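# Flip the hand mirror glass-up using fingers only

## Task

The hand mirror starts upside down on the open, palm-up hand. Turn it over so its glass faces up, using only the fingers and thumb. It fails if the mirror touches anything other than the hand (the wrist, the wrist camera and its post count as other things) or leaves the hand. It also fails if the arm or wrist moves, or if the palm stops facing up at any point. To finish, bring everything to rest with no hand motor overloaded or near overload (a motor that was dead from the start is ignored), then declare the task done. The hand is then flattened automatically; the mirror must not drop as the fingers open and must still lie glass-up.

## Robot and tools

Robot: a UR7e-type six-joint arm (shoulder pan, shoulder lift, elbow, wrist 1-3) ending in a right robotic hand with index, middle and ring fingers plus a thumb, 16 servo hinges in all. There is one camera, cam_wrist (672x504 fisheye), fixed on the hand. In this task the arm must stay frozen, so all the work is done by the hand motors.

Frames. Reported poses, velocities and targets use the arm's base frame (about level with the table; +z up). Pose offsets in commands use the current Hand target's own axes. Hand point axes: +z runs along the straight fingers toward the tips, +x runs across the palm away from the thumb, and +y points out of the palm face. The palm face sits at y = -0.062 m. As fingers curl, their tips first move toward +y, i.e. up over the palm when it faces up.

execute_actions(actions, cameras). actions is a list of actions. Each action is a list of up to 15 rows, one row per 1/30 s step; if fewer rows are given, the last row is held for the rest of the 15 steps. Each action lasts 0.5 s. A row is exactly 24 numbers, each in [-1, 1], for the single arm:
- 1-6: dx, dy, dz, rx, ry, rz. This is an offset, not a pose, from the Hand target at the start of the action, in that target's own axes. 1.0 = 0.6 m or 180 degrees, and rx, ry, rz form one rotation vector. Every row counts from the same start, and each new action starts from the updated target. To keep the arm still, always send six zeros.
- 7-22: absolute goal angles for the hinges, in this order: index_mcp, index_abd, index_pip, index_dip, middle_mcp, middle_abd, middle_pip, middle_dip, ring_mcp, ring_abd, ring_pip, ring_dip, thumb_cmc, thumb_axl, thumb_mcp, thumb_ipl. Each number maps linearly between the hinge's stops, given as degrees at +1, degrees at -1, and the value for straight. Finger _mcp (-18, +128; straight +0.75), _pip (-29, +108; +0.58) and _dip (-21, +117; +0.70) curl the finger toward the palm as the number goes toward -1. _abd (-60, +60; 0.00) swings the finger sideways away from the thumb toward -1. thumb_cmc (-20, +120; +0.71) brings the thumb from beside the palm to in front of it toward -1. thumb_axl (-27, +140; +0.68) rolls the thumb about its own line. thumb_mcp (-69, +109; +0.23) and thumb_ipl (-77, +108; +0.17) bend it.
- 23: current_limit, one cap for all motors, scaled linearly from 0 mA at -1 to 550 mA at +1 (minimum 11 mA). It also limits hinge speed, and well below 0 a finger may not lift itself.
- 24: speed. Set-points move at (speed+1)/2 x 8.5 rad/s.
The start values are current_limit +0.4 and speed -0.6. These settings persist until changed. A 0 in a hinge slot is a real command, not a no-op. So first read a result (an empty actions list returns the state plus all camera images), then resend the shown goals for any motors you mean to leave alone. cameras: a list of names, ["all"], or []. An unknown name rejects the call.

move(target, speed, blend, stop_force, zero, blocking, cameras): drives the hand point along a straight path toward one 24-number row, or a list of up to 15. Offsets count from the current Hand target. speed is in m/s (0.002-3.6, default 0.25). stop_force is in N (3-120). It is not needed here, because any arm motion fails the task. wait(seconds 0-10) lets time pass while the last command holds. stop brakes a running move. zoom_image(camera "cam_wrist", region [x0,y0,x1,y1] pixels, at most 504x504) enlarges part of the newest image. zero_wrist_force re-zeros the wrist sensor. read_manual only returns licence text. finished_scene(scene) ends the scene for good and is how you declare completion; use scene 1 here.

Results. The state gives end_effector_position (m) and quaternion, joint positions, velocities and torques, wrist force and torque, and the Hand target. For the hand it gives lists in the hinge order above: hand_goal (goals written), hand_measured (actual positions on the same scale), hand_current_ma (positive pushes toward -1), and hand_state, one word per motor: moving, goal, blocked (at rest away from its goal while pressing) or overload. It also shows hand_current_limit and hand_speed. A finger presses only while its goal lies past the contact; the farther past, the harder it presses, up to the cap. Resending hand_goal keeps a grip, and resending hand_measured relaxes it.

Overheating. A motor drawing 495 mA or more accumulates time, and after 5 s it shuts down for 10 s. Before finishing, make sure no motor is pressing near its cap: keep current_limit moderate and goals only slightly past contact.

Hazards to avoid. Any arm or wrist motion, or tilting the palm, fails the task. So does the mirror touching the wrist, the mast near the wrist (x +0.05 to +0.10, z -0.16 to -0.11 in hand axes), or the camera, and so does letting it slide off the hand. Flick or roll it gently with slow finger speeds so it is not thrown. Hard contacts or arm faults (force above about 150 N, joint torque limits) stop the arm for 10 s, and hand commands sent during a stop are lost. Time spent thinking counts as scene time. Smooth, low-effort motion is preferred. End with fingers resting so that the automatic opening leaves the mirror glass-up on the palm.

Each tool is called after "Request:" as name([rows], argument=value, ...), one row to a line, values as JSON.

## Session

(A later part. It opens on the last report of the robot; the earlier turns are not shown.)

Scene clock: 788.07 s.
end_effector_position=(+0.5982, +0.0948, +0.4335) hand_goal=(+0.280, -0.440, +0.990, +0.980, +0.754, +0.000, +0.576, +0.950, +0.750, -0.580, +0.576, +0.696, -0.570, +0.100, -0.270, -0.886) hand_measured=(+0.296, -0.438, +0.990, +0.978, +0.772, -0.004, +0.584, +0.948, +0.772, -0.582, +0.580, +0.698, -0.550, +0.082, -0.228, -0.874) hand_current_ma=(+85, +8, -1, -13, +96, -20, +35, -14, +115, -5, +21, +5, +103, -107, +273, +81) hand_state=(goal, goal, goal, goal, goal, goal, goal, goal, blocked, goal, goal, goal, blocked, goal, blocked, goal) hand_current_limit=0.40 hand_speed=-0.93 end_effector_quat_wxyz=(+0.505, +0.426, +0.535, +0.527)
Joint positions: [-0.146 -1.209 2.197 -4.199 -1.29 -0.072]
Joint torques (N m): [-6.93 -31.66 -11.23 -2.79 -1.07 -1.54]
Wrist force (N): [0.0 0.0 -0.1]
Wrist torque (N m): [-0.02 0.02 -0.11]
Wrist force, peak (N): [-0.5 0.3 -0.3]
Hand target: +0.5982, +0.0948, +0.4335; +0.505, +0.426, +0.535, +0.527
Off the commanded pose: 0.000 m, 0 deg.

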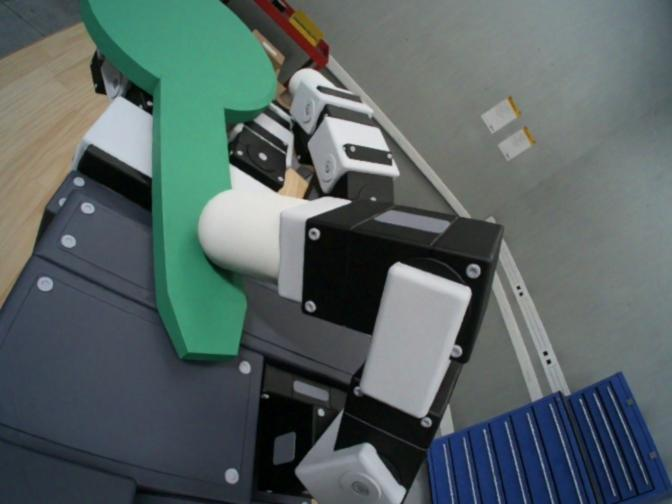

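Request:
execute_actions([
  [[0,0,0,0,0,0,0.28,-0.44,0.99,0.98,0.754,0,0.576,0.95,0.75,-0.58,0.576,0.696,-0.571,0.10,-0.04,-0.886,0.4,-0.88]],
  [[0,0,0,0,0,0,0.28,-0.44,0.99,0.98,0.754,0,0.576,0.95,0.75,-0.58,0.576,0.696,-0.571,0.68,-0.04,-0.886,0.4,-0.85]],
  [[0,0,0,0,0,0,0.28,-0.44,0.99,0.98,0.754,0,0.576,0.95,0.75,-0.58,0.576,0.696,-0.47,0.68,-0.16,-0.6,0.4,-0.85]],
  [[0,0,0,0,0,0,0.28,-0.44,0.99,0.98,0.754,0,0.576,0.95,0.75,-0.58,0.576,0.696,-0.43,0.68,-0.28,-0.32,0.4,-0.85]],
], cameras=["all"])

Scene clock: 887.40 s.
end_effector_position=(+0.5982, +0.0948, +0.4335) hand_goal=(+0.280, -0.440, +0.990, +0.980, +0.754, +0.000, +0.576, +0.950, +0.750, -0.580, +0.576, +0.696, -0.430, +0.680, -0.280, -0.320) hand_measured=(+0.296, -0.438, +0.990, +0.978, +0.772, -0.004, +0.584, +0.948, +0.772, -0.582, +0.580, +0.698, -0.432, +0.678, -0.282, -0.324) hand_current_ma=(+85, +7, -1, -13, +96, -18, +35, -14, +115, -5, +21, +5, -11, -13, -8, -32) hand_state=(goal, goal, goal, goal, goal, goal, goal, goal, blocked, goal, goal, goal, goal, goal, goal, goal) hand_current_limit=0.40 hand_speed=-0.85 end_effector_quat_wxyz=(+0.505, +0.426, +0.535, +0.527)
Joint positions: [-0.146 -1.209 2.197 -4.199 -1.29 -0.072]
Joint torques (N m): [-6.6 -30.96 -6.1 -2.76 0.97 0.07]
Wrist force (N): [0.0 0.3 -0.1]
Wrist torque (N m): [0.03 0.02 -0.08]
Wrist force, peak (N): [-0.3 0.4 -0.3]
Hand target: +0.5982, +0.0948, +0.4335; +0.505, +0.426, +0.535, +0.527
Off the commanded pose: 0.000 m, 0 deg.

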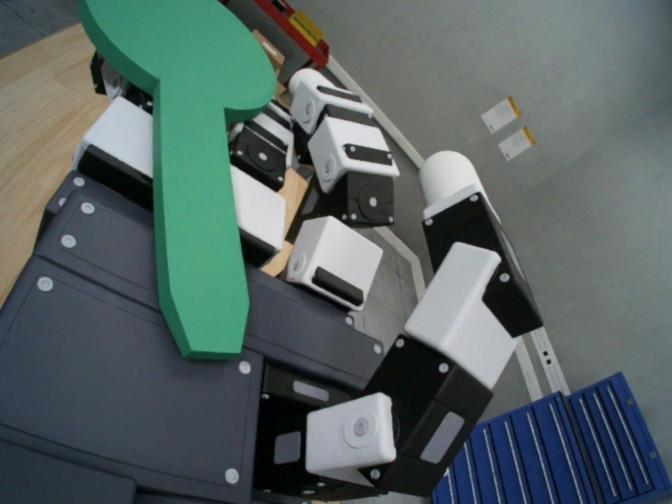

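Request:
zoom_image(camera="cam_wrist", region=[60, 0, 460, 300])

Scaled by 1.260 from the camera's 672x504 image, which has a finer 960x720 frame.

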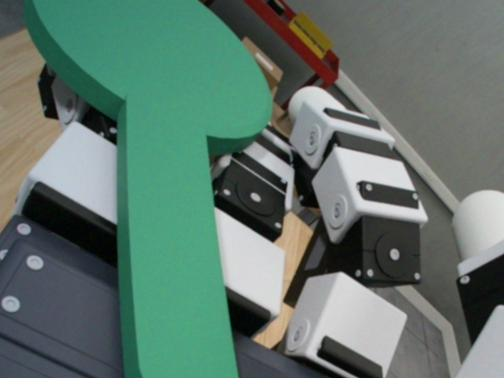

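Request:
execute_actions([
  [[0,0,0,0,0,0,0.28,-0.44,0.99,0.98,0.754,0,0.576,0.95,0.68,-0.58,0.576,0.696,-0.43,0.68,-0.28,-0.32,0.4,-0.95]],
  [[0,0,0,0,0,0,0.28,-0.44,0.99,0.98,0.754,0,0.576,0.95,0.63,-0.57,0.576,0.696,-0.43,0.68,-0.28,-0.32,0.4,-0.95]],
], cameras=["all"])

Scene clock: 942.30 s.
end_effector_position=(+0.5982, +0.0948, +0.4335) hand_goal=(+0.280, -0.440, +0.990, +0.980, +0.754, +0.000, +0.576, +0.950, +0.630, -0.570, +0.576, +0.696, -0.430, +0.680, -0.280, -0.320) hand_measured=(+0.296, -0.438, +0.990, +0.978, +0.772, -0.004, +0.584, +0.948, +0.670, -0.576, +0.580, +0.698, -0.432, +0.678, -0.282, -0.324) hand_current_ma=(+85, +7, -1, -13, +96, -16, +35, -14, +211, -29, +24, +5, -11, -13, -8, -32) hand_state=(goal, goal, goal, goal, goal, goal, goal, goal, blocked, goal, goal, goal, goal, goal, goal, goal) hand_current_limit=0.40 hand_speed=-0.95 end_effector_quat_wxyz=(+0.505, +0.426, +0.535, +0.527)
Joint positions: [-0.146 -1.209 2.197 -4.199 -1.29 -0.072]
Joint torques (N m): [-7.08 -30.96 -5.08 -2.12 1.27 0.89]
Wrist force (N): [-0.1 0.1 0.0]
Wrist torque (N m): [0.01 0.03 -0.09]
Wrist force, peak (N): [-0.2 0.4 -0.3]
Hand target: +0.5982, +0.0948, +0.4335; +0.505, +0.426, +0.535, +0.527
Off the commanded pose: 0.000 m, 0 deg.

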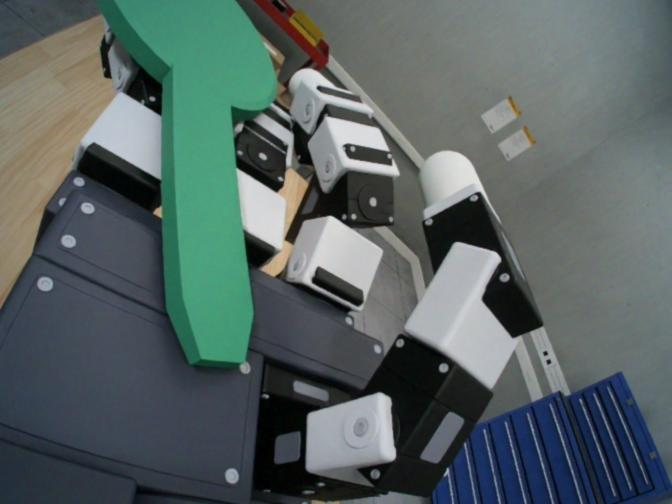

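Request:
execute_actions([
  [[0,0,0,0,0,0,0.28,-0.44,0.99,0.98,0.754,0,0.576,0.95,0.575,-0.55,0.576,0.696,-0.43,0.68,-0.28,-0.32,0.4,-0.95]],
  [[0,0,0,0,0,0,0.28,-0.44,0.99,0.98,0.754,0,0.576,0.95,0.52,-0.53,0.576,0.696,-0.43,0.68,-0.28,-0.32,0.4,-0.95]],
], cameras=["all"])

Scene clock: 950.10 s.
end_effector_position=(+0.5982, +0.0948, +0.4335) hand_goal=(+0.280, -0.440, +0.990, +0.980, +0.754, +0.000, +0.576, +0.950, +0.520, -0.530, +0.576, +0.696, -0.430, +0.680, -0.280, -0.320) hand_measured=(+0.296, -0.438, +0.990, +0.978, +0.772, -0.004, +0.584, +0.948, +0.558, -0.538, +0.580, +0.698, -0.432, +0.678, -0.282, -0.324) hand_current_ma=(+85, +7, -1, -13, +96, -15, +35, -14, +201, -35, +24, +5, -11, -13, -8, -32) hand_state=(goal, goal, goal, goal, goal, goal, goal, goal, blocked, goal, goal, goal, goal, goal, goal, goal) hand_current_limit=0.40 hand_speed=-0.95 end_effector_quat_wxyz=(+0.505, +0.426, +0.535, +0.527)
Joint positions: [-0.146 -1.209 2.197 -4.199 -1.29 -0.072]
Joint torques (N m): [-6.84 -30.71 -4.75 -2.1 1.23 0.92]
Wrist force (N): [-0.2 0.1 -0.1]
Wrist torque (N m): [0.01 0.04 -0.09]
Wrist force, peak (N): [-0.3 0.3 -0.3]
Hand target: +0.5982, +0.0948, +0.4335; +0.505, +0.426, +0.535, +0.527
Off the commanded pose: 0.000 m, 0 deg.

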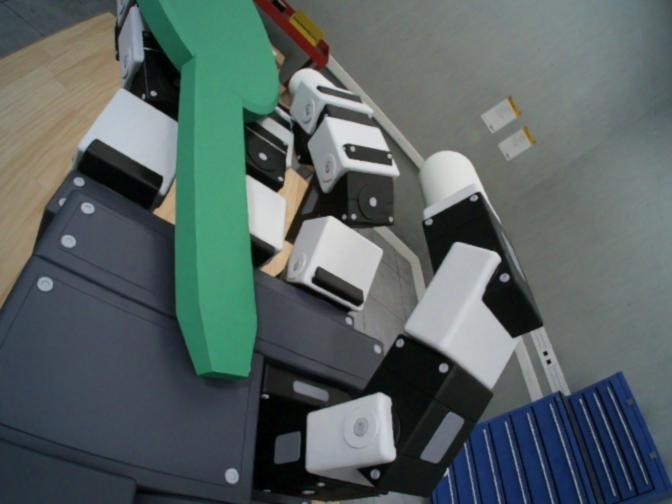

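Request:
execute_actions([
  [[0,0,0,0,0,0,0.28,-0.44,0.99,0.98,0.754,0,0.576,0.95,0.443,-0.49,0.576,0.696,-0.43,0.68,-0.28,-0.32,0.4,-0.95]],
  [[0,0,0,0,0,0,0.28,-0.44,0.99,0.98,0.754,0,0.576,0.95,0.395,-0.455,0.576,0.696,-0.43,0.68,-0.28,-0.32,0.4,-0.95]],
], cameras=["all"])

Scene clock: 999.23 s.
end_effector_position=(+0.5982, +0.0948, +0.4335) hand_goal=(+0.280, -0.440, +0.990, +0.980, +0.754, +0.000, +0.576, +0.950, +0.396, -0.454, +0.576, +0.696, -0.430, +0.680, -0.280, -0.320) hand_measured=(+0.296, -0.438, +0.990, +0.978, +0.772, -0.004, +0.584, +0.948, +0.430, -0.464, +0.580, +0.698, -0.432, +0.678, -0.282, -0.324) hand_current_ma=(+85, +7, -1, -12, +96, -14, +35, -14, +177, -48, +24, +5, -11, -13, -8, -32) hand_state=(goal, goal, goal, goal, goal, goal, goal, goal, blocked, goal, goal, goal, goal, goal, goal, goal) hand_current_limit=0.40 hand_speed=-0.95 end_effector_quat_wxyz=(+0.505, +0.426, +0.535, +0.527)
Joint positions: [-0.146 -1.209 2.197 -4.199 -1.29 -0.072]
Joint torques (N m): [-6.53 -31.26 -4.75 -1.38 0.75 0.89]
Wrist force (N): [-0.1 0.2 -0.2]
Wrist torque (N m): [0.03 0.03 -0.07]
Wrist force, peak (N): [-0.5 0.2 -0.2]
Hand target: +0.5982, +0.0948, +0.4335; +0.505, +0.426, +0.535, +0.527
Off the commanded pose: 0.000 m, 0 deg.

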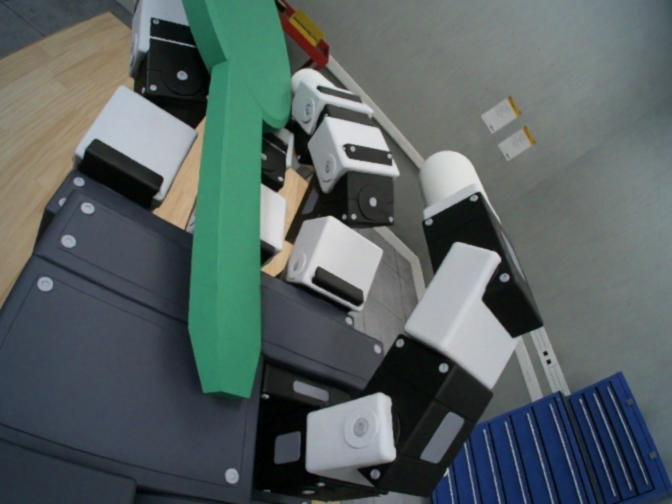

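Request:
execute_actions([
  [[0,0,0,0,0,0,0.28,-0.44,0.99,0.98,0.754,0,0.576,0.95,0.365,-0.42,0.576,0.696,-0.43,0.68,-0.28,-0.32,0.4,-0.95]],
  [[0,0,0,0,0,0,0.28,-0.44,0.99,0.98,0.754,0,0.576,0.95,0.336,-0.38,0.576,0.696,-0.43,0.68,-0.28,-0.32,0.4,-0.95]],
], cameras=["all"])

Scene clock: 1099.93 s.
end_effector_position=(+0.5982, +0.0948, +0.4335) hand_goal=(+0.280, -0.440, +0.990, +0.980, +0.754, +0.000, +0.576, +0.950, +0.336, -0.380, +0.576, +0.696, -0.430, +0.680, -0.280, -0.320) hand_measured=(+0.296, -0.438, +0.990, +0.978, +0.772, -0.004, +0.584, +0.948, +0.366, -0.392, +0.580, +0.698, -0.432, +0.678, -0.282, -0.324) hand_current_ma=(+85, +7, +0, -12, +96, -14, +35, -14, +162, -56, +24, +5, -11, -13, -8, -32) hand_state=(goal, goal, goal, goal, goal, goal, goal, goal, blocked, goal, goal, goal, goal, goal, goal, goal) hand_current_limit=0.40 hand_speed=-0.95 end_effector_quat_wxyz=(+0.505, +0.426, +0.535, +0.527)
Joint positions: [-0.146 -1.209 2.197 -4.199 -1.29 -0.072]
Joint torques (N m): [-6.94 -30.62 -6.05 -1.04 1.25 1.33]
Wrist force (N): [-0.1 0.2 -0.2]
Wrist torque (N m): [0.02 0.03 -0.08]
Wrist force, peak (N): [-0.2 0.4 -0.4]
Hand target: +0.5982, +0.0948, +0.4335; +0.505, +0.426, +0.535, +0.527
Off the commanded pose: 0.000 m, 0 deg.

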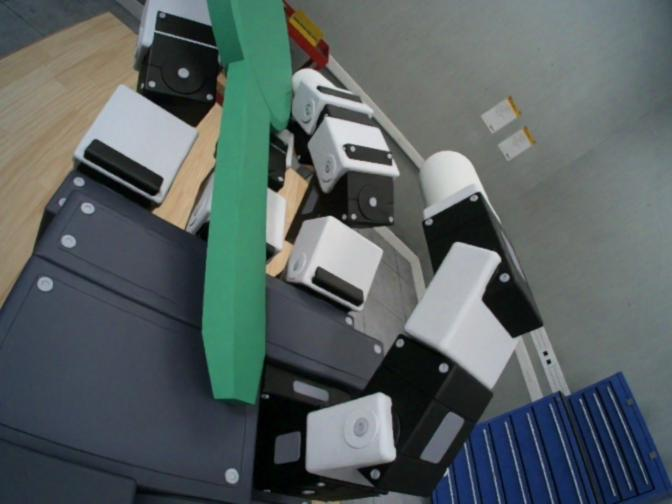

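Request:
zoom_image(camera="cam_wrist", region=[180, 300, 400, 500])

Scaled by 2.291 from the camera's 672x504 image, which has a finer 960x720 frame.

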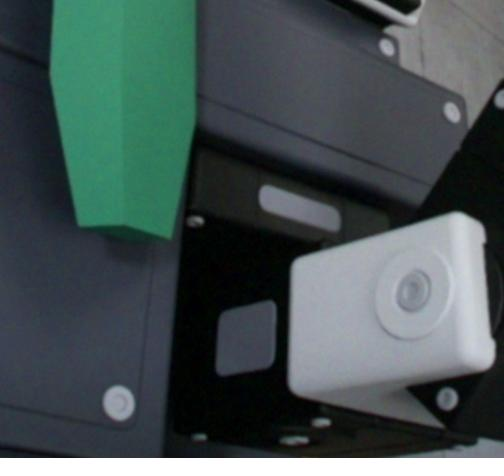

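Request:
execute_actions([
  [[0,0,0,0,0,0,0.28,-0.44,0.99,0.98,0.754,0,0.576,0.95,0.306,-0.315,0.576,0.696,-0.43,0.68,-0.28,-0.32,0.4,-0.95]],
  [[0,0,0,0,0,0,0.28,-0.44,0.99,0.98,0.754,0,0.576,0.95,0.272,-0.24,0.576,0.696,-0.43,0.68,-0.28,-0.32,0.4,-0.95]],
], cameras=["all"])

Scene clock: 1138.93 s.
end_effector_position=(+0.5982, +0.0948, +0.4335) hand_goal=(+0.280, -0.440, +0.990, +0.980, +0.754, +0.000, +0.576, +0.950, +0.272, -0.240, +0.576, +0.696, -0.430, +0.680, -0.280, -0.320) hand_measured=(+0.296, -0.438, +0.990, +0.978, +0.772, -0.004, +0.584, +0.948, +0.298, -0.254, +0.580, +0.698, -0.432, +0.678, -0.282, -0.324) hand_current_ma=(+85, +7, +2, -11, +96, -14, +35, -14, +134, -59, +24, +5, -11, -13, -8, -32) hand_state=(goal, goal, goal, goal, goal, goal, goal, goal, blocked, goal, goal, goal, goal, goal, goal, goal) hand_current_limit=0.40 hand_speed=-0.95 end_effector_quat_wxyz=(+0.505, +0.426, +0.535, +0.527)
Joint positions: [-0.146 -1.209 2.197 -4.199 -1.29 -0.072]
Joint torques (N m): [-7.35 -29.73 -6.62 -1 0.89 1.11]
Wrist force (N): [-0.2 0.2 -0.2]
Wrist torque (N m): [0.02 0.04 -0.07]
Wrist force, peak (N): [-0.2 0.4 -0.4]
Hand target: +0.5982, +0.0948, +0.4335; +0.505, +0.426, +0.535, +0.527
Off the commanded pose: 0.000 m, 0 deg.

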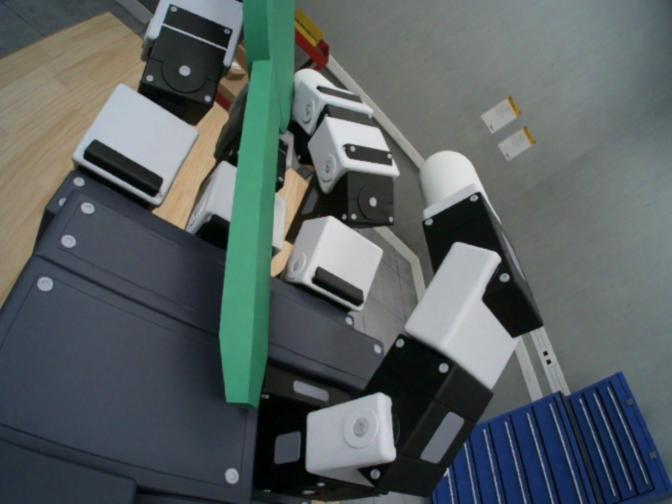

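Request:
zoom_image(camera="cam_wrist", region=[180, 0, 400, 220])

Request:
zoom_image(camera="cam_wrist", region=[160, 200, 380, 420])

Scaled by 2.291 from the camera's 672x504 image, which has a finer 960x720 frame.

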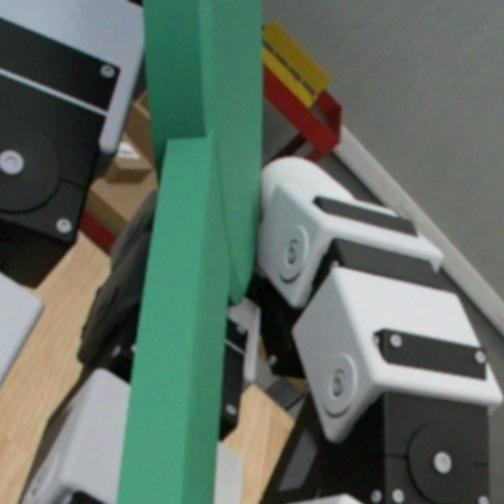

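Scaled by 2.291 from the camera's 672x504 image, which has a finer 960x720 frame.

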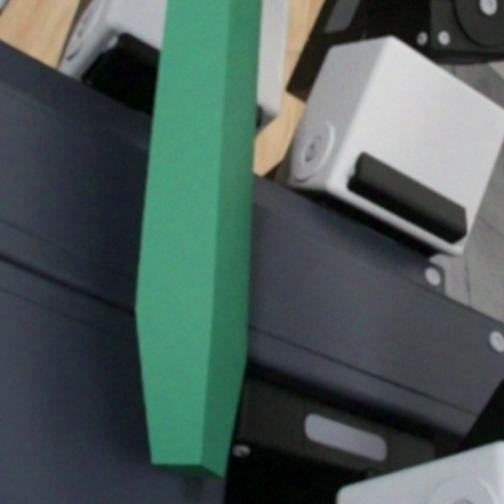

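Request:
execute_actions([
  [[0,0,0,0,0,0,0.28,-0.44,0.99,0.98,0.754,0,0.576,0.95,0.26,-0.155,0.576,0.696,-0.43,0.68,-0.28,-0.32,0.4,-0.95]],
  [[0,0,0,0,0,0,0.28,-0.44,0.99,0.98,0.754,0,0.576,0.95,0.248,-0.07,0.576,0.696,-0.43,0.68,-0.28,-0.32,0.4,-0.95]],
], cameras=["all"])

Scene clock: 1183.60 s.
end_effector_position=(+0.5982, +0.0948, +0.4335) hand_goal=(+0.280, -0.440, +0.990, +0.980, +0.754, +0.000, +0.576, +0.950, +0.248, -0.070, +0.576, +0.696, -0.430, +0.680, -0.280, -0.320) hand_measured=(+0.296, -0.438, +0.992, +0.978, +0.772, -0.004, +0.584, +0.948, +0.272, -0.082, +0.580, +0.698, -0.432, +0.678, -0.282, -0.324) hand_current_ma=(+85, +7, +5, -8, +96, -14, +35, -14, +123, -54, +24, +5, -11, -13, -8, -32) hand_state=(goal, goal, goal, goal, goal, goal, goal, goal, blocked, goal, goal, goal, goal, goal, goal, goal) hand_current_limit=0.40 hand_speed=-0.95 end_effector_quat_wxyz=(+0.505, +0.426, +0.535, +0.527)
Joint positions: [-0.146 -1.209 2.197 -4.199 -1.29 -0.072]
Joint torques (N m): [-6.87 -28.38 -8.2 -1.96 0.98 0.55]
Wrist force (N): [0.0 0.3 -0.1]
Wrist torque (N m): [0.02 0.02 -0.05]
Wrist force, peak (N): [-0.1 0.5 -0.4]
Hand target: +0.5982, +0.0948, +0.4335; +0.505, +0.426, +0.535, +0.527
Off the commanded pose: 0.000 m, 0 deg.

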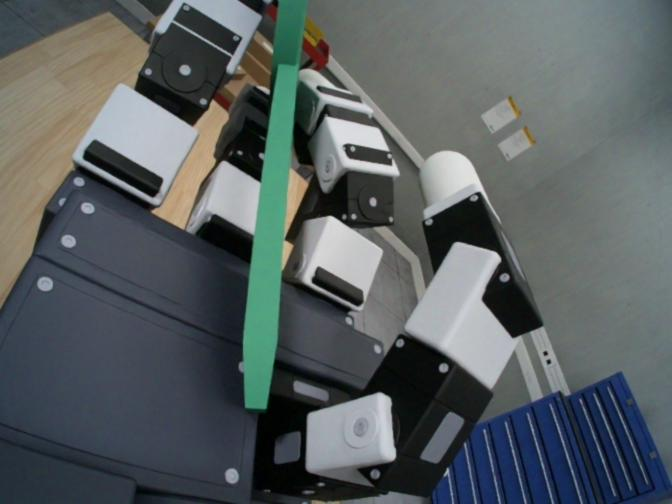

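Request:
execute_actions([
  [[0,0,0,0,0,0,0.28,-0.50,0.99,0.98,0.754,0,0.576,0.95,0.248,-0.07,0.576,0.696,-0.43,0.68,-0.50,-0.05,0.4,-0.95]],
  [[0,0,0,0,0,0,0.28,-0.54,0.99,0.98,0.754,0,0.576,0.95,0.248,-0.07,0.576,0.696,-0.43,0.68,-0.74,0.23,0.4,-0.95]],
], cameras=["all"])

Scene clock: 1254.77 s.
end_effector_position=(+0.5982, +0.0948, +0.4335) hand_goal=(+0.280, -0.540, +0.990, +0.980, +0.754, +0.000, +0.576, +0.950, +0.248, -0.070, +0.576, +0.696, -0.430, +0.680, -0.740, +0.230) hand_measured=(+0.296, -0.474, +0.992, +0.978, +0.776, -0.010, +0.584, +0.948, +0.270, -0.080, +0.580, +0.698, -0.432, +0.678, -0.742, +0.190) hand_current_ma=(+84, +287, +5, -8, +118, -44, +35, -14, +118, -45, +24, +5, -11, -12, -15, -40) hand_state=(goal, blocked, goal, goal, blocked, goal, goal, goal, blocked, goal, goal, goal, goal, goal, goal, moving) hand_current_limit=0.40 hand_speed=-0.95 end_effector_quat_wxyz=(+0.505, +0.426, +0.535, +0.527)
Joint positions: [-0.146 -1.209 2.197 -4.199 -1.29 -0.072]
Joint torques (N m): [-6.75 -27.13 -8.99 -2.75 0.01 0.13]
Wrist force (N): [-0.1 0.1 -0.2]
Wrist torque (N m): [0.01 0.03 -0.07]
Wrist force, peak (N): [0.1 0.4 -0.5]
Hand target: +0.5982, +0.0948, +0.4335; +0.505, +0.426, +0.535, +0.527
Off the commanded pose: 0.000 m, 0 deg.
not at rest: the robot was still moving 3 seconds after this call's last action.

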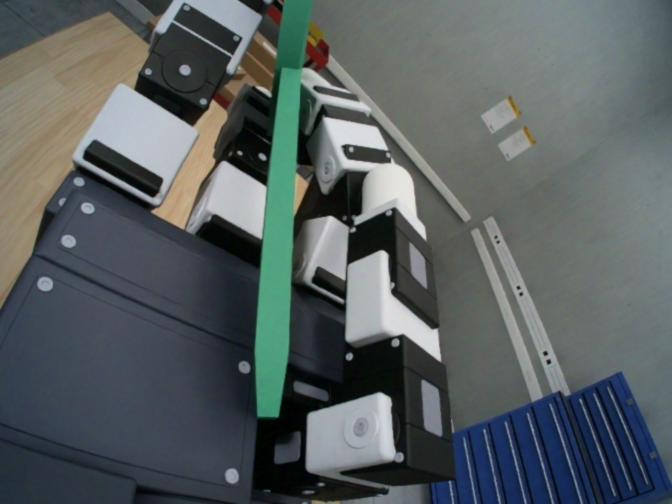

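Request:
zoom_image(camera="cam_wrist", region=[200, 0, 400, 200])

Request:
zoom_image(camera="cam_wrist", region=[180, 240, 400, 460])

Scaled by 2.520 from the camera's 672x504 image, which has a finer 960x720 frame.

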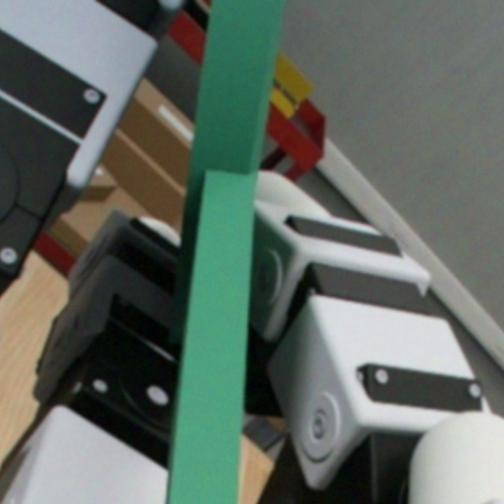

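Scaled by 2.291 from the camera's 672x504 image, which has a finer 960x720 frame.

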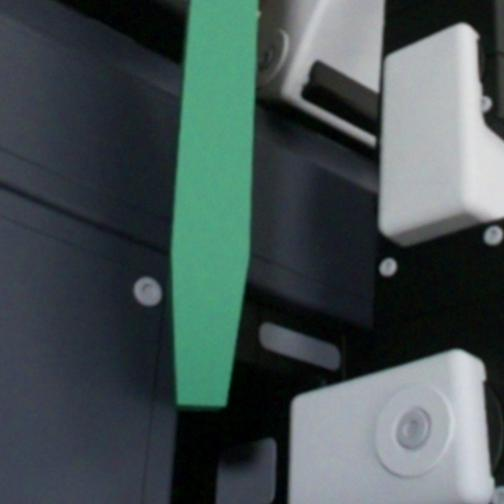

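Request:
execute_actions([
  [[0,0,0,0,0,0,0.28,-0.51,0.99,0.98,0.754,0,0.576,0.95,0.248,-0.07,0.576,0.696,-0.65,0.68,-0.74,0.23,0.4,-0.92]],
  [[0,0,0,0,0,0,0.28,-0.51,0.99,0.98,0.754,0,0.576,0.95,0.248,-0.07,0.576,0.696,-0.78,0.68,-0.74,0.23,0.4,-0.95]],
], cameras=["all"])

Scene clock: 1305.93 s.
end_effector_position=(+0.5982, +0.0948, +0.4335) hand_goal=(+0.280, -0.510, +0.990, +0.980, +0.754, +0.000, +0.576, +0.950, +0.248, -0.070, +0.576, +0.696, -0.780, +0.680, -0.740, +0.230) hand_measured=(+0.296, -0.474, +0.992, +0.978, +0.776, -0.010, +0.584, +0.948, +0.270, -0.080, +0.580, +0.698, -0.778, +0.678, -0.742, +0.226) hand_current_ma=(+84, +155, +5, -8, +118, -44, +35, -14, +118, -45, +24, +5, +9, -12, -15, -31) hand_state=(goal, blocked, goal, goal, blocked, goal, goal, goal, blocked, goal, goal, goal, goal, goal, goal, goal) hand_current_limit=0.40 hand_speed=-0.95 end_effector_quat_wxyz=(+0.505, +0.426, +0.535, +0.527)
Joint positions: [-0.146 -1.209 2.197 -4.199 -1.29 -0.072]
Joint torques (N m): [-6.68 -24.38 -10.18 -2.69 -0.73 -0.39]
Wrist force (N): [-0.1 0.2 -0.2]
Wrist torque (N m): [0.02 0.03 -0.07]
Wrist force, peak (N): [-0.3 0.3 -0.5]
Hand target: +0.5982, +0.0948, +0.4335; +0.505, +0.426, +0.535, +0.527
Off the commanded pose: 0.000 m, 0 deg.

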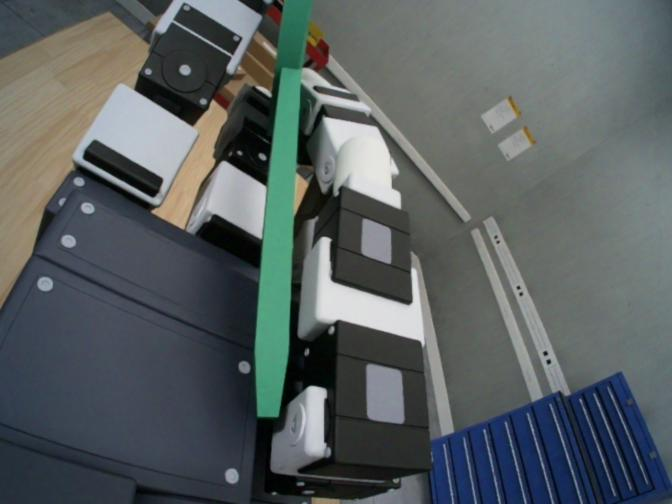

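Request:
execute_actions([
  [[0,0,0,0,0,0,0.28,-0.51,0.99,0.98,0.754,0,0.576,0.95,0.248,-0.07,0.576,0.696,-0.84,0.68,-0.74,0.23,0.4,-0.95]],
  [[0,0,0,0,0,0,0.28,-0.51,0.99,0.98,0.754,0,0.576,0.95,0.248,-0.07,0.576,0.696,-0.90,0.68,-0.74,0.23,0.4,-0.95]],
], cameras=["all"])

Scene clock: 1312.27 s.
end_effector_position=(+0.5982, +0.0948, +0.4335) hand_goal=(+0.280, -0.510, +0.990, +0.980, +0.754, +0.000, +0.576, +0.950, +0.248, -0.070, +0.576, +0.696, -0.900, +0.680, -0.740, +0.230) hand_measured=(+0.296, -0.474, +0.992, +0.978, +0.776, -0.010, +0.584, +0.948, +0.270, -0.080, +0.580, +0.698, -0.898, +0.678, -0.742, +0.226) hand_current_ma=(+83, +155, +5, -8, +118, -44, +35, -14, +118, -45, +24, +5, +9, -12, -15, -30) hand_state=(goal, blocked, goal, goal, blocked, goal, goal, goal, blocked, goal, goal, goal, goal, goal, goal, goal) hand_current_limit=0.40 hand_speed=-0.95 end_effector_quat_wxyz=(+0.505, +0.426, +0.535, +0.527)
Joint positions: [-0.146 -1.209 2.197 -4.199 -1.29 -0.072]
Joint torques (N m): [-6.87 -24.45 -11.26 -2.65 -0.72 -0.42]
Wrist force (N): [-0.2 0.1 -0.3]
Wrist torque (N m): [0.02 0.05 -0.09]
Wrist force, peak (N): [-0.2 0.3 -0.4]
Hand target: +0.5982, +0.0948, +0.4335; +0.505, +0.426, +0.535, +0.527
Off the commanded pose: 0.000 m, 0 deg.

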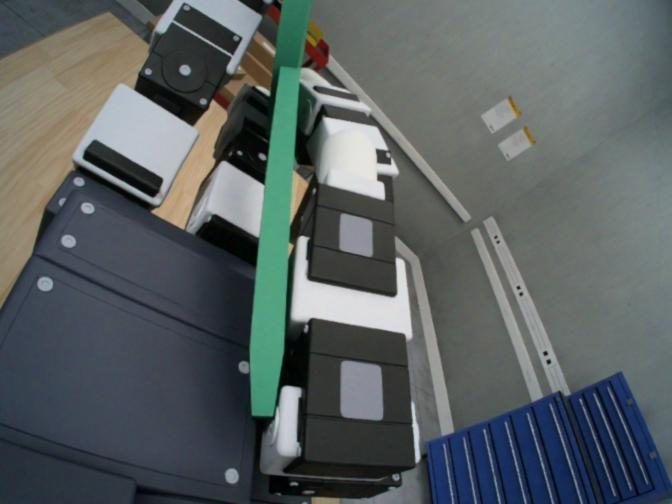

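Request:
execute_actions([
  [[0,0,0,0,0,0,0.28,-0.51,0.99,0.98,0.754,0,0.576,0.95,0.248,-0.07,0.576,0.696,-0.94,0.68,-0.74,0.23,0.4,-0.95]],
  [[0,0,0,0,0,0,0.28,-0.51,0.99,0.98,0.754,0,0.576,0.95,0.248,-0.07,0.576,0.696,-0.98,0.68,-0.74,0.23,0.4,-0.95]],
], cameras=["all"])

Scene clock: 1318.90 s.
end_effector_position=(+0.5982, +0.0948, +0.4335) hand_goal=(+0.280, -0.510, +0.990, +0.980, +0.754, +0.000, +0.576, +0.950, +0.248, -0.070, +0.576, +0.696, -0.980, +0.680, -0.740, +0.230) hand_measured=(+0.296, -0.474, +0.992, +0.978, +0.776, -0.010, +0.584, +0.948, +0.270, -0.080, +0.580, +0.698, -0.978, +0.678, -0.742, +0.226) hand_current_ma=(+83, +155, +5, -8, +118, -44, +35, -14, +118, -45, +24, +5, +9, -12, -15, -29) hand_state=(goal, blocked, goal, goal, blocked, goal, goal, goal, blocked, goal, goal, goal, goal, goal, goal, goal) hand_current_limit=0.40 hand_speed=-0.95 end_effector_quat_wxyz=(+0.505, +0.426, +0.535, +0.527)
Joint positions: [-0.146 -1.209 2.197 -4.199 -1.29 -0.072]
Joint torques (N m): [-6.9 -24.44 -10.7 -2.51 -0.78 -0.44]
Wrist force (N): [-0.2 0.3 -0.2]
Wrist torque (N m): [0.04 0.05 -0.08]
Wrist force, peak (N): [-0.2 0.3 -0.4]
Hand target: +0.5982, +0.0948, +0.4335; +0.505, +0.426, +0.535, +0.527
Off the commanded pose: 0.000 m, 0 deg.

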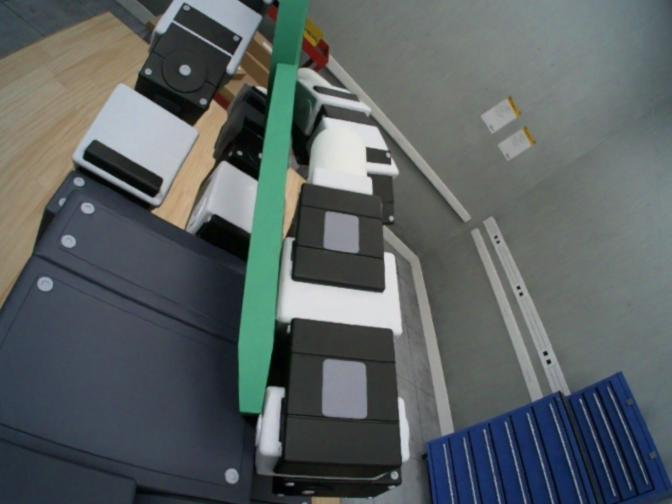

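Request:
zoom_image(camera="cam_wrist", region=[200, 0, 350, 150])

Request:
zoom_image(camera="cam_wrist", region=[190, 270, 340, 420])

Scaled by 3.360 from the camera's 672x504 image, which has a finer 960x720 frame.

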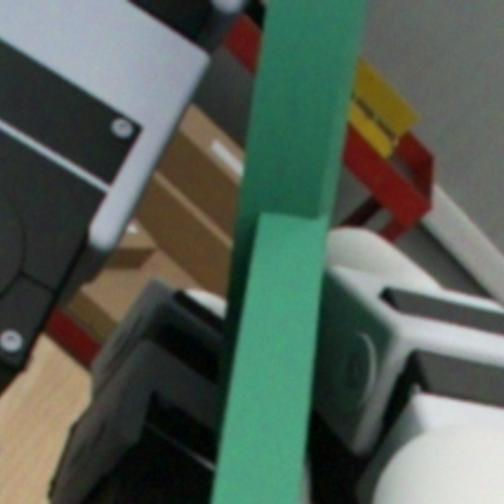

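Scaled by 3.360 from the camera's 672x504 image, which has a finer 960x720 frame.

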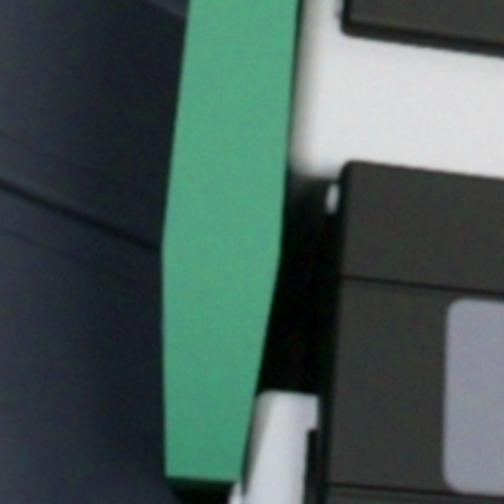

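Request:
execute_actions([
  [[0,0,0,0,0,0,0.28,-0.51,0.99,0.98,0.754,0,0.576,0.95,0.238,0.015,0.576,0.696,-0.91,0.68,-0.74,0.23,0.4,-0.95]],
  [[0,0,0,0,0,0,0.28,-0.51,0.99,0.98,0.754,0,0.576,0.95,0.236,0.07,0.576,0.696,-0.85,0.68,-0.74,0.23,0.4,-0.95]],
], cameras=["all"])

Scene clock: 1397.03 s.
end_effector_position=(+0.5982, +0.0948, +0.4335) hand_goal=(+0.280, -0.510, +0.990, +0.980, +0.754, +0.000, +0.576, +0.950, +0.236, +0.070, +0.576, +0.696, -0.850, +0.680, -0.740, +0.230) hand_measured=(+0.296, -0.474, +0.992, +0.980, +0.776, -0.010, +0.584, +0.948, +0.258, +0.060, +0.580, +0.698, -0.858, +0.678, -0.742, +0.226) hand_current_ma=(+83, +155, +5, -4, +118, -44, +35, -14, +113, -46, +24, +5, -36, -12, -15, -29) hand_state=(goal, blocked, goal, goal, blocked, goal, goal, goal, blocked, goal, goal, goal, goal, goal, goal, goal) hand_current_limit=0.40 hand_speed=-0.95 end_effector_quat_wxyz=(+0.505, +0.426, +0.535, +0.527)
Joint positions: [-0.146 -1.209 2.197 -4.199 -1.29 -0.072]
Joint torques (N m): [-6.41 -22.5 -11.27 -2.35 -0.64 -1.26]
Wrist force (N): [-0.2 0.2 -0.3]
Wrist torque (N m): [0.03 0.05 -0.07]
Wrist force, peak (N): [-0.3 0.4 -0.5]
Hand target: +0.5982, +0.0948, +0.4335; +0.505, +0.426, +0.535, +0.527
Off the commanded pose: 0.000 m, 0 deg.

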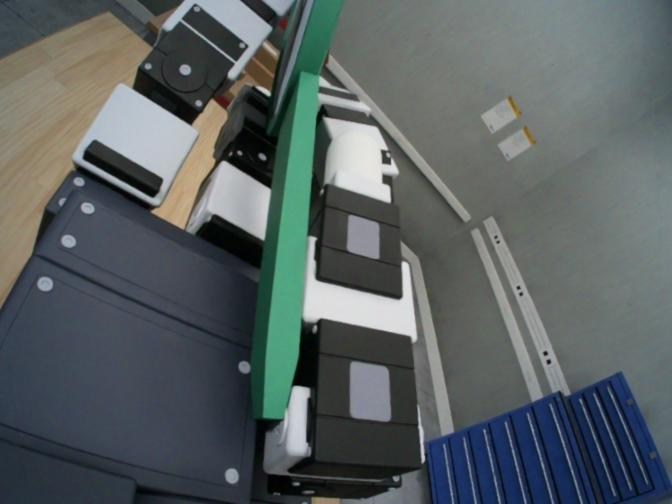

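Request:
zoom_image(camera="cam_wrist", region=[200, 0, 400, 200])

Request:
zoom_image(camera="cam_wrist", region=[200, 260, 400, 460])

Scaled by 2.520 from the camera's 672x504 image, which has a finer 960x720 frame.

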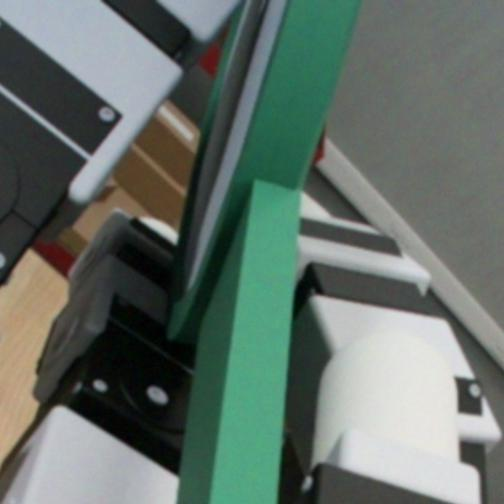

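Scaled by 2.520 from the camera's 672x504 image, which has a finer 960x720 frame.

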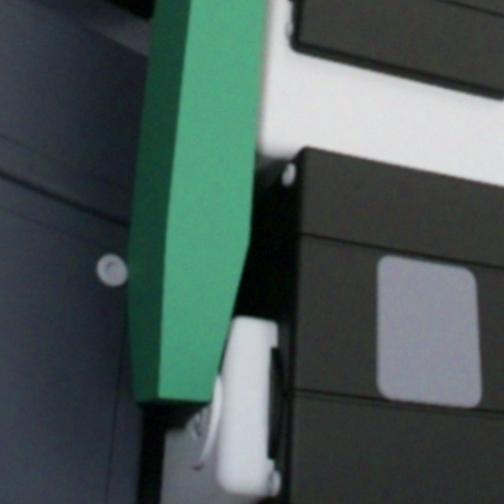

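Request:
execute_actions([
  [[0,0,0,0,0,0,0.28,-0.44,0.99,0.98,0.754,0,0.576,0.95,0.236,0.07,0.576,0.696,-0.87,0.68,-0.74,0.33,0.4,-0.95]],
  [[0,0,0,0,0,0,0.28,-0.34,0.99,0.98,0.754,0,0.576,0.95,0.236,0.07,0.576,0.696,-0.89,0.68,-0.74,0.33,0.4,-0.95]],
], cameras=["all"])

Scene clock: 1458.37 s.
end_effector_position=(+0.5982, +0.0948, +0.4335) hand_goal=(+0.280, -0.340, +0.990, +0.980, +0.754, +0.000, +0.576, +0.950, +0.236, +0.070, +0.576, +0.696, -0.890, +0.680, -0.740, +0.330) hand_measured=(+0.296, -0.346, +0.992, +0.980, +0.776, -0.002, +0.584, +0.948, +0.258, +0.062, +0.580, +0.698, -0.888, +0.678, -0.742, +0.326) hand_current_ma=(+83, -25, +7, -4, +118, -11, +35, -14, +113, -35, +24, +5, +7, -12, -15, -29) hand_state=(goal, goal, goal, goal, blocked, goal, goal, goal, blocked, goal, goal, goal, goal, goal, goal, goal) hand_current_limit=0.40 hand_speed=-0.95 end_effector_quat_wxyz=(+0.505, +0.426, +0.535, +0.527)
Joint positions: [-0.146 -1.209 2.197 -4.199 -1.29 -0.072]
Joint torques (N m): [-6.66 -22.53 -12.71 -2.35 -0.58 -1.55]
Wrist force (N): [-0.1 0.3 -0.3]
Wrist torque (N m): [0.04 0.03 -0.06]
Wrist force, peak (N): [-0.4 0.4 -0.2]
Hand target: +0.5982, +0.0948, +0.4335; +0.505, +0.426, +0.535, +0.527
Off the commanded pose: 0.000 m, 0 deg.

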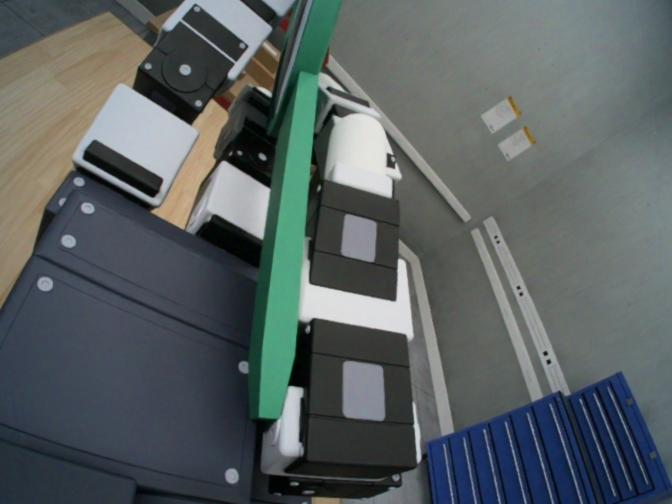

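Request:
execute_actions([
  [[0,0,0,0,0,0,0.28,-0.20,0.99,0.98,0.754,0,0.576,0.95,0.236,0.07,0.576,0.696,-0.89,0.68,-0.74,0.33,0.4,-0.93]],
  [[0,0,0,0,0,0,0.25,-0.20,0.75,0.85,0.754,0,0.576,0.95,0.236,0.07,0.576,0.696,-0.89,0.68,-0.74,0.33,0.4,-0.93]],
  [[0,0,0,0,0,0,0.217,-0.20,0.576,0.696,0.754,0,0.576,0.95,0.236,0.07,0.576,0.696,-0.89,0.68,-0.74,0.33,0.4,-0.93]],
], cameras=["all"])

Scene clock: 1469.73 s.
end_effector_position=(+0.5982, +0.0948, +0.4335) hand_goal=(+0.218, -0.200, +0.576, +0.696, +0.754, +0.000, +0.576, +0.950, +0.236, +0.070, +0.576, +0.696, -0.890, +0.680, -0.740, +0.330) hand_measured=(+0.240, -0.206, +0.582, +0.700, +0.776, -0.002, +0.584, +0.948, +0.258, +0.062, +0.580, +0.698, -0.888, +0.678, -0.742, +0.326) hand_current_ma=(+117, -22, +32, +18, +118, -11, +35, -14, +113, -35, +24, +5, +7, -12, -15, -29) hand_state=(blocked, goal, goal, goal, blocked, goal, goal, goal, blocked, goal, goal, goal, goal, goal, goal, goal) hand_current_limit=0.40 hand_speed=-0.93 end_effector_quat_wxyz=(+0.505, +0.426, +0.535, +0.527)
Joint positions: [-0.146 -1.209 2.197 -4.199 -1.29 -0.072]
Joint torques (N m): [-6.25 -22.52 -13.33 -2.23 -0.4 -1.51]
Wrist force (N): [-0.1 0.2 -0.2]
Wrist torque (N m): [0.03 0.03 -0.06]
Wrist force, peak (N): [-0.3 0.4 -0.3]
Hand target: +0.5982, +0.0948, +0.4335; +0.505, +0.426, +0.535, +0.527
Off the commanded pose: 0.000 m, 0 deg.

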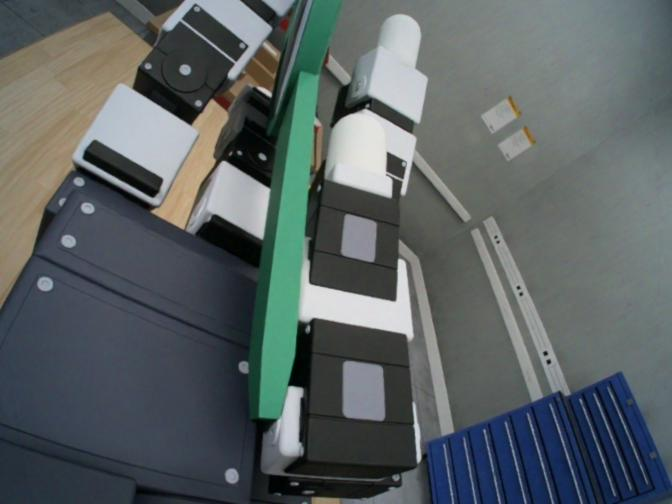

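Request:
execute_actions([
  [[0,0,0,0,0,0,0.217,-0.32,0.576,0.696,0.754,0,0.576,0.95,0.236,0.07,0.576,0.696,-0.89,0.68,-0.74,0.33,0.4,-0.94]],
  [[0,0,0,0,0,0,0.217,-0.42,0.576,0.696,0.754,0,0.576,0.95,0.236,0.07,0.576,0.696,-0.89,0.68,-0.74,0.33,0.4,-0.95]],
], cameras=["all"])

Scene clock: 1482.03 s.
end_effector_position=(+0.5982, +0.0948, +0.4335) hand_goal=(+0.218, -0.420, +0.576, +0.696, +0.754, +0.000, +0.576, +0.950, +0.236, +0.070, +0.576, +0.696, -0.890, +0.680, -0.740, +0.330) hand_measured=(+0.240, -0.418, +0.582, +0.700, +0.776, -0.002, +0.584, +0.948, +0.258, +0.062, +0.580, +0.698, -0.888, +0.678, -0.742, +0.326) hand_current_ma=(+115, +6, +32, +18, +118, -11, +35, -14, +113, -35, +24, +5, +7, -12, -15, -29) hand_state=(blocked, goal, goal, goal, blocked, goal, goal, goal, blocked, goal, goal, goal, goal, goal, goal, goal) hand_current_limit=0.40 hand_speed=-0.95 end_effector_quat_wxyz=(+0.505, +0.426, +0.535, +0.527)
Joint positions: [-0.146 -1.209 2.197 -4.199 -1.29 -0.072]
Joint torques (N m): [-6.78 -22.1 -13.11 -2.22 -0.57 -1.49]
Wrist force (N): [-0.1 0.3 -0.2]
Wrist torque (N m): [0.04 0.03 -0.06]
Wrist force, peak (N): [-0.4 0.2 -0.5]
Hand target: +0.5982, +0.0948, +0.4335; +0.505, +0.426, +0.535, +0.527
Off the commanded pose: 0.000 m, 0 deg.

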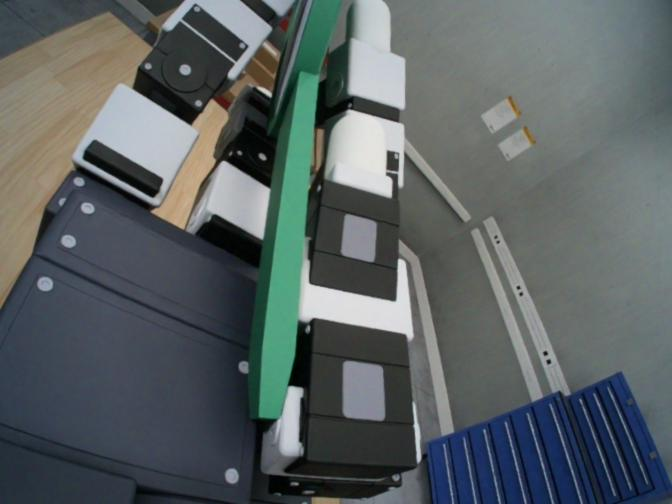

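Request:
execute_actions([
  [[0,0,0,0,0,0,0.217,-0.42,0.576,0.696,0.754,0,0.576,0.95,0.236,0.13,0.576,0.696,-0.80,0.68,-0.74,0.33,0.4,-0.95]],
  [[0,0,0,0,0,0,0.217,-0.42,0.576,0.696,0.754,0,0.576,0.95,0.236,0.18,0.576,0.696,-0.74,0.68,-0.74,0.33,0.4,-0.95]],
], cameras=["all"])

Scene clock: 1504.50 s.
end_effector_position=(+0.5982, +0.0948, +0.4335) hand_goal=(+0.218, -0.420, +0.576, +0.696, +0.754, +0.000, +0.576, +0.950, +0.236, +0.180, +0.576, +0.696, -0.740, +0.680, -0.740, +0.330) hand_measured=(+0.240, -0.418, +0.582, +0.700, +0.776, -0.002, +0.584, +0.948, +0.256, +0.170, +0.580, +0.698, -0.746, +0.678, -0.742, +0.326) hand_current_ma=(+115, +6, +32, +18, +118, -10, +35, -14, +103, -43, +24, +5, -30, -12, -15, -29) hand_state=(blocked, goal, goal, goal, blocked, goal, goal, goal, goal, goal, goal, goal, goal, goal, goal, goal) hand_current_limit=0.40 hand_speed=-0.95 end_effector_quat_wxyz=(+0.505, +0.426, +0.535, +0.527)
Joint positions: [-0.146 -1.209 2.197 -4.199 -1.29 -0.072]
Joint torques (N m): [-6.55 -23.03 -13.92 -2.12 -0.41 -1.29]
Wrist force (N): [0.0 0.2 -0.3]
Wrist torque (N m): [0.02 0.02 -0.05]
Wrist force, peak (N): [-0.4 0.3 -0.4]
Hand target: +0.5982, +0.0948, +0.4335; +0.505, +0.426, +0.535, +0.527
Off the commanded pose: 0.000 m, 0 deg.

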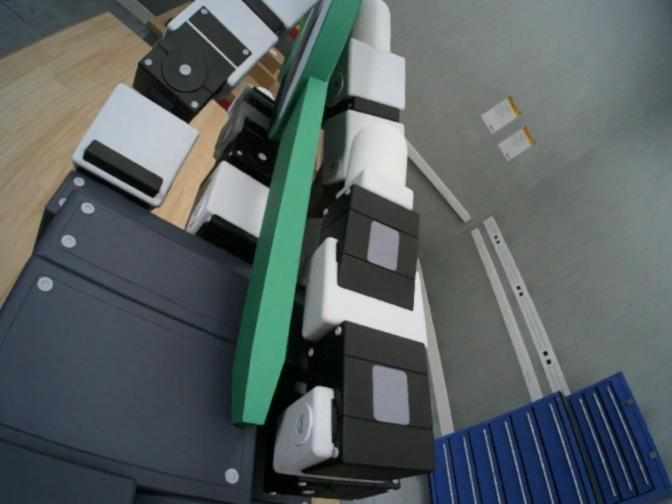

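Request:
zoom_image(camera="cam_wrist", region=[240, 0, 440, 200])

Scaled by 2.520 from the camera's 672x504 image, which has a finer 960x720 frame.

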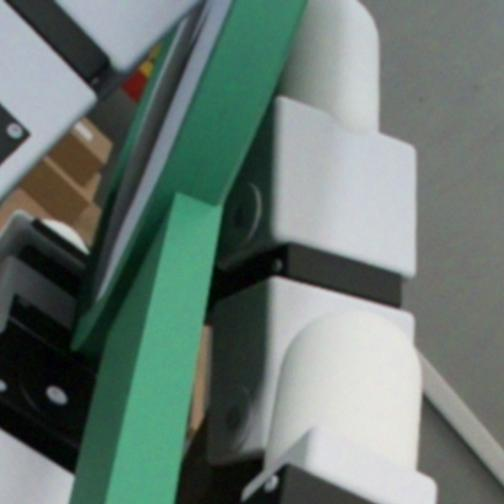

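Request:
execute_actions([
  [[0,0,0,0,0,0,0.217,-0.42,0.576,0.696,0.754,0,0.576,0.95,0.236,0.22,0.576,0.696,-0.72,0.68,-0.74,0.33,0.4,-0.95]],
  [[0,0,0,0,0,0,0.217,-0.42,0.576,0.696,0.754,0,0.576,0.95,0.236,0.22,0.576,0.696,-0.72,0.68,-0.74,0.33,0.4,-0.95]],
], cameras=["all"])

Scene clock: 1514.83 s.
end_effector_position=(+0.5982, +0.0948, +0.4335) hand_goal=(+0.218, -0.420, +0.576, +0.696, +0.754, +0.000, +0.576, +0.950, +0.236, +0.220, +0.576, +0.696, -0.720, +0.680, -0.740, +0.330) hand_measured=(+0.240, -0.418, +0.582, +0.700, +0.776, -0.002, +0.584, +0.948, +0.254, +0.212, +0.580, +0.698, -0.726, +0.678, -0.742, +0.326) hand_current_ma=(+115, +6, +32, +18, +118, -10, +35, -14, +95, -38, +24, +5, -28, -12, -15, -29) hand_state=(blocked, goal, goal, goal, blocked, goal, goal, goal, goal, goal, goal, goal, goal, goal, goal, goal) hand_current_limit=0.40 hand_speed=-0.95 end_effector_quat_wxyz=(+0.505, +0.426, +0.535, +0.527)
Joint positions: [-0.146 -1.209 2.197 -4.199 -1.29 -0.072]
Joint torques (N m): [-7.21 -23.43 -14.39 -2 -0.68 -1.41]
Wrist force (N): [-0.1 0.1 -0.2]
Wrist torque (N m): [0.02 0.04 -0.06]
Wrist force, peak (N): [-0.4 0.2 -0.5]
Hand target: +0.5982, +0.0948, +0.4335; +0.505, +0.426, +0.535, +0.527
Off the commanded pose: 0.000 m, 0 deg.
camera_calibration:
cam_wrist: T_world_to_cam=[[0.0312295, -0.684727, 0.728131, -0.237917], [-0.632276, -0.57774, -0.516182, 0.607541], [0.774113, -0.44426, -0.450979, -0.0971996], [0, 0, 0, 1]] pos_world=[0.466807, 0.144911, 0.443002]

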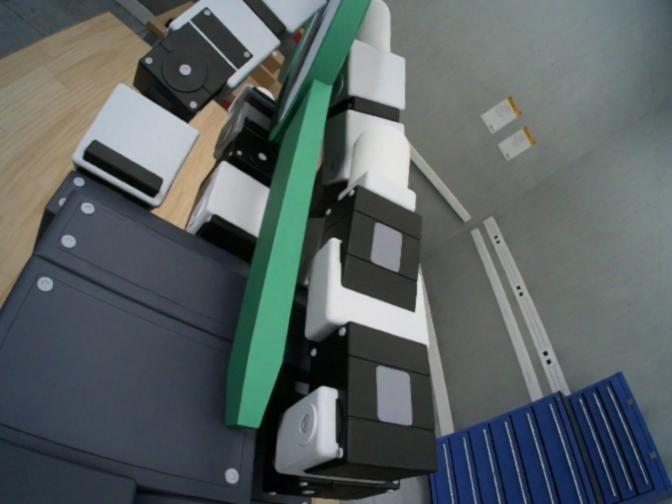

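Request:
execute_actions([
  [[0,0,0,0,0,0,0.217,-0.42,0.576,0.696,0.754,0,0.576,0.95,0.236,0.255,0.576,0.696,-0.72,0.68,-0.74,0.33,0.4,-0.95]],
  [[0,0,0,0,0,0,0.217,-0.42,0.576,0.696,0.754,0,0.576,0.95,0.236,0.285,0.576,0.696,-0.72,0.68,-0.74,0.33,0.4,-0.95]],
], cameras=["all"])

Scene clock: 1529.33 s.
end_effector_position=(+0.5982, +0.0948, +0.4335) hand_goal=(+0.218, -0.420, +0.576, +0.696, +0.754, +0.000, +0.576, +0.950, +0.236, +0.286, +0.576, +0.696, -0.720, +0.680, -0.740, +0.330) hand_measured=(+0.240, -0.418, +0.582, +0.700, +0.776, -0.002, +0.584, +0.948, +0.254, +0.254, +0.580, +0.698, -0.726, +0.678, -0.742, +0.326) hand_current_ma=(+115, +9, +32, +18, +118, -10, +35, -14, +95, -140, +24, +5, -28, -12, -15, -29) hand_state=(blocked, goal, goal, goal, blocked, goal, goal, goal, goal, blocked, goal, goal, goal, goal, goal, goal) hand_current_limit=0.40 hand_speed=-0.95 end_effector_quat_wxyz=(+0.505, +0.426, +0.535, +0.527)
Joint positions: [-0.146 -1.209 2.197 -4.199 -1.29 -0.072]
Joint torques (N m): [-6.62 -23.95 -13.45 -2.16 -0.94 -1.29]
Wrist force (N): [-0.2 0.4 -0.3]
Wrist torque (N m): [0.05 0.04 -0.05]
Wrist force, peak (N): [-0.3 0.3 -0.4]
Hand target: +0.5982, +0.0948, +0.4335; +0.505, +0.426, +0.535, +0.527
Off the commanded pose: 0.000 m, 0 deg.

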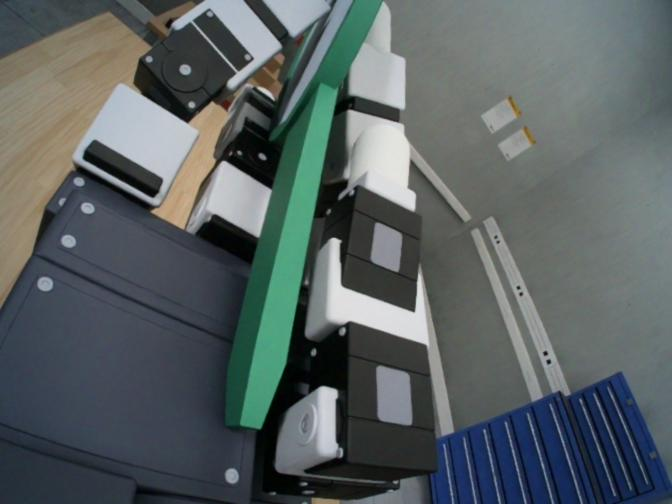

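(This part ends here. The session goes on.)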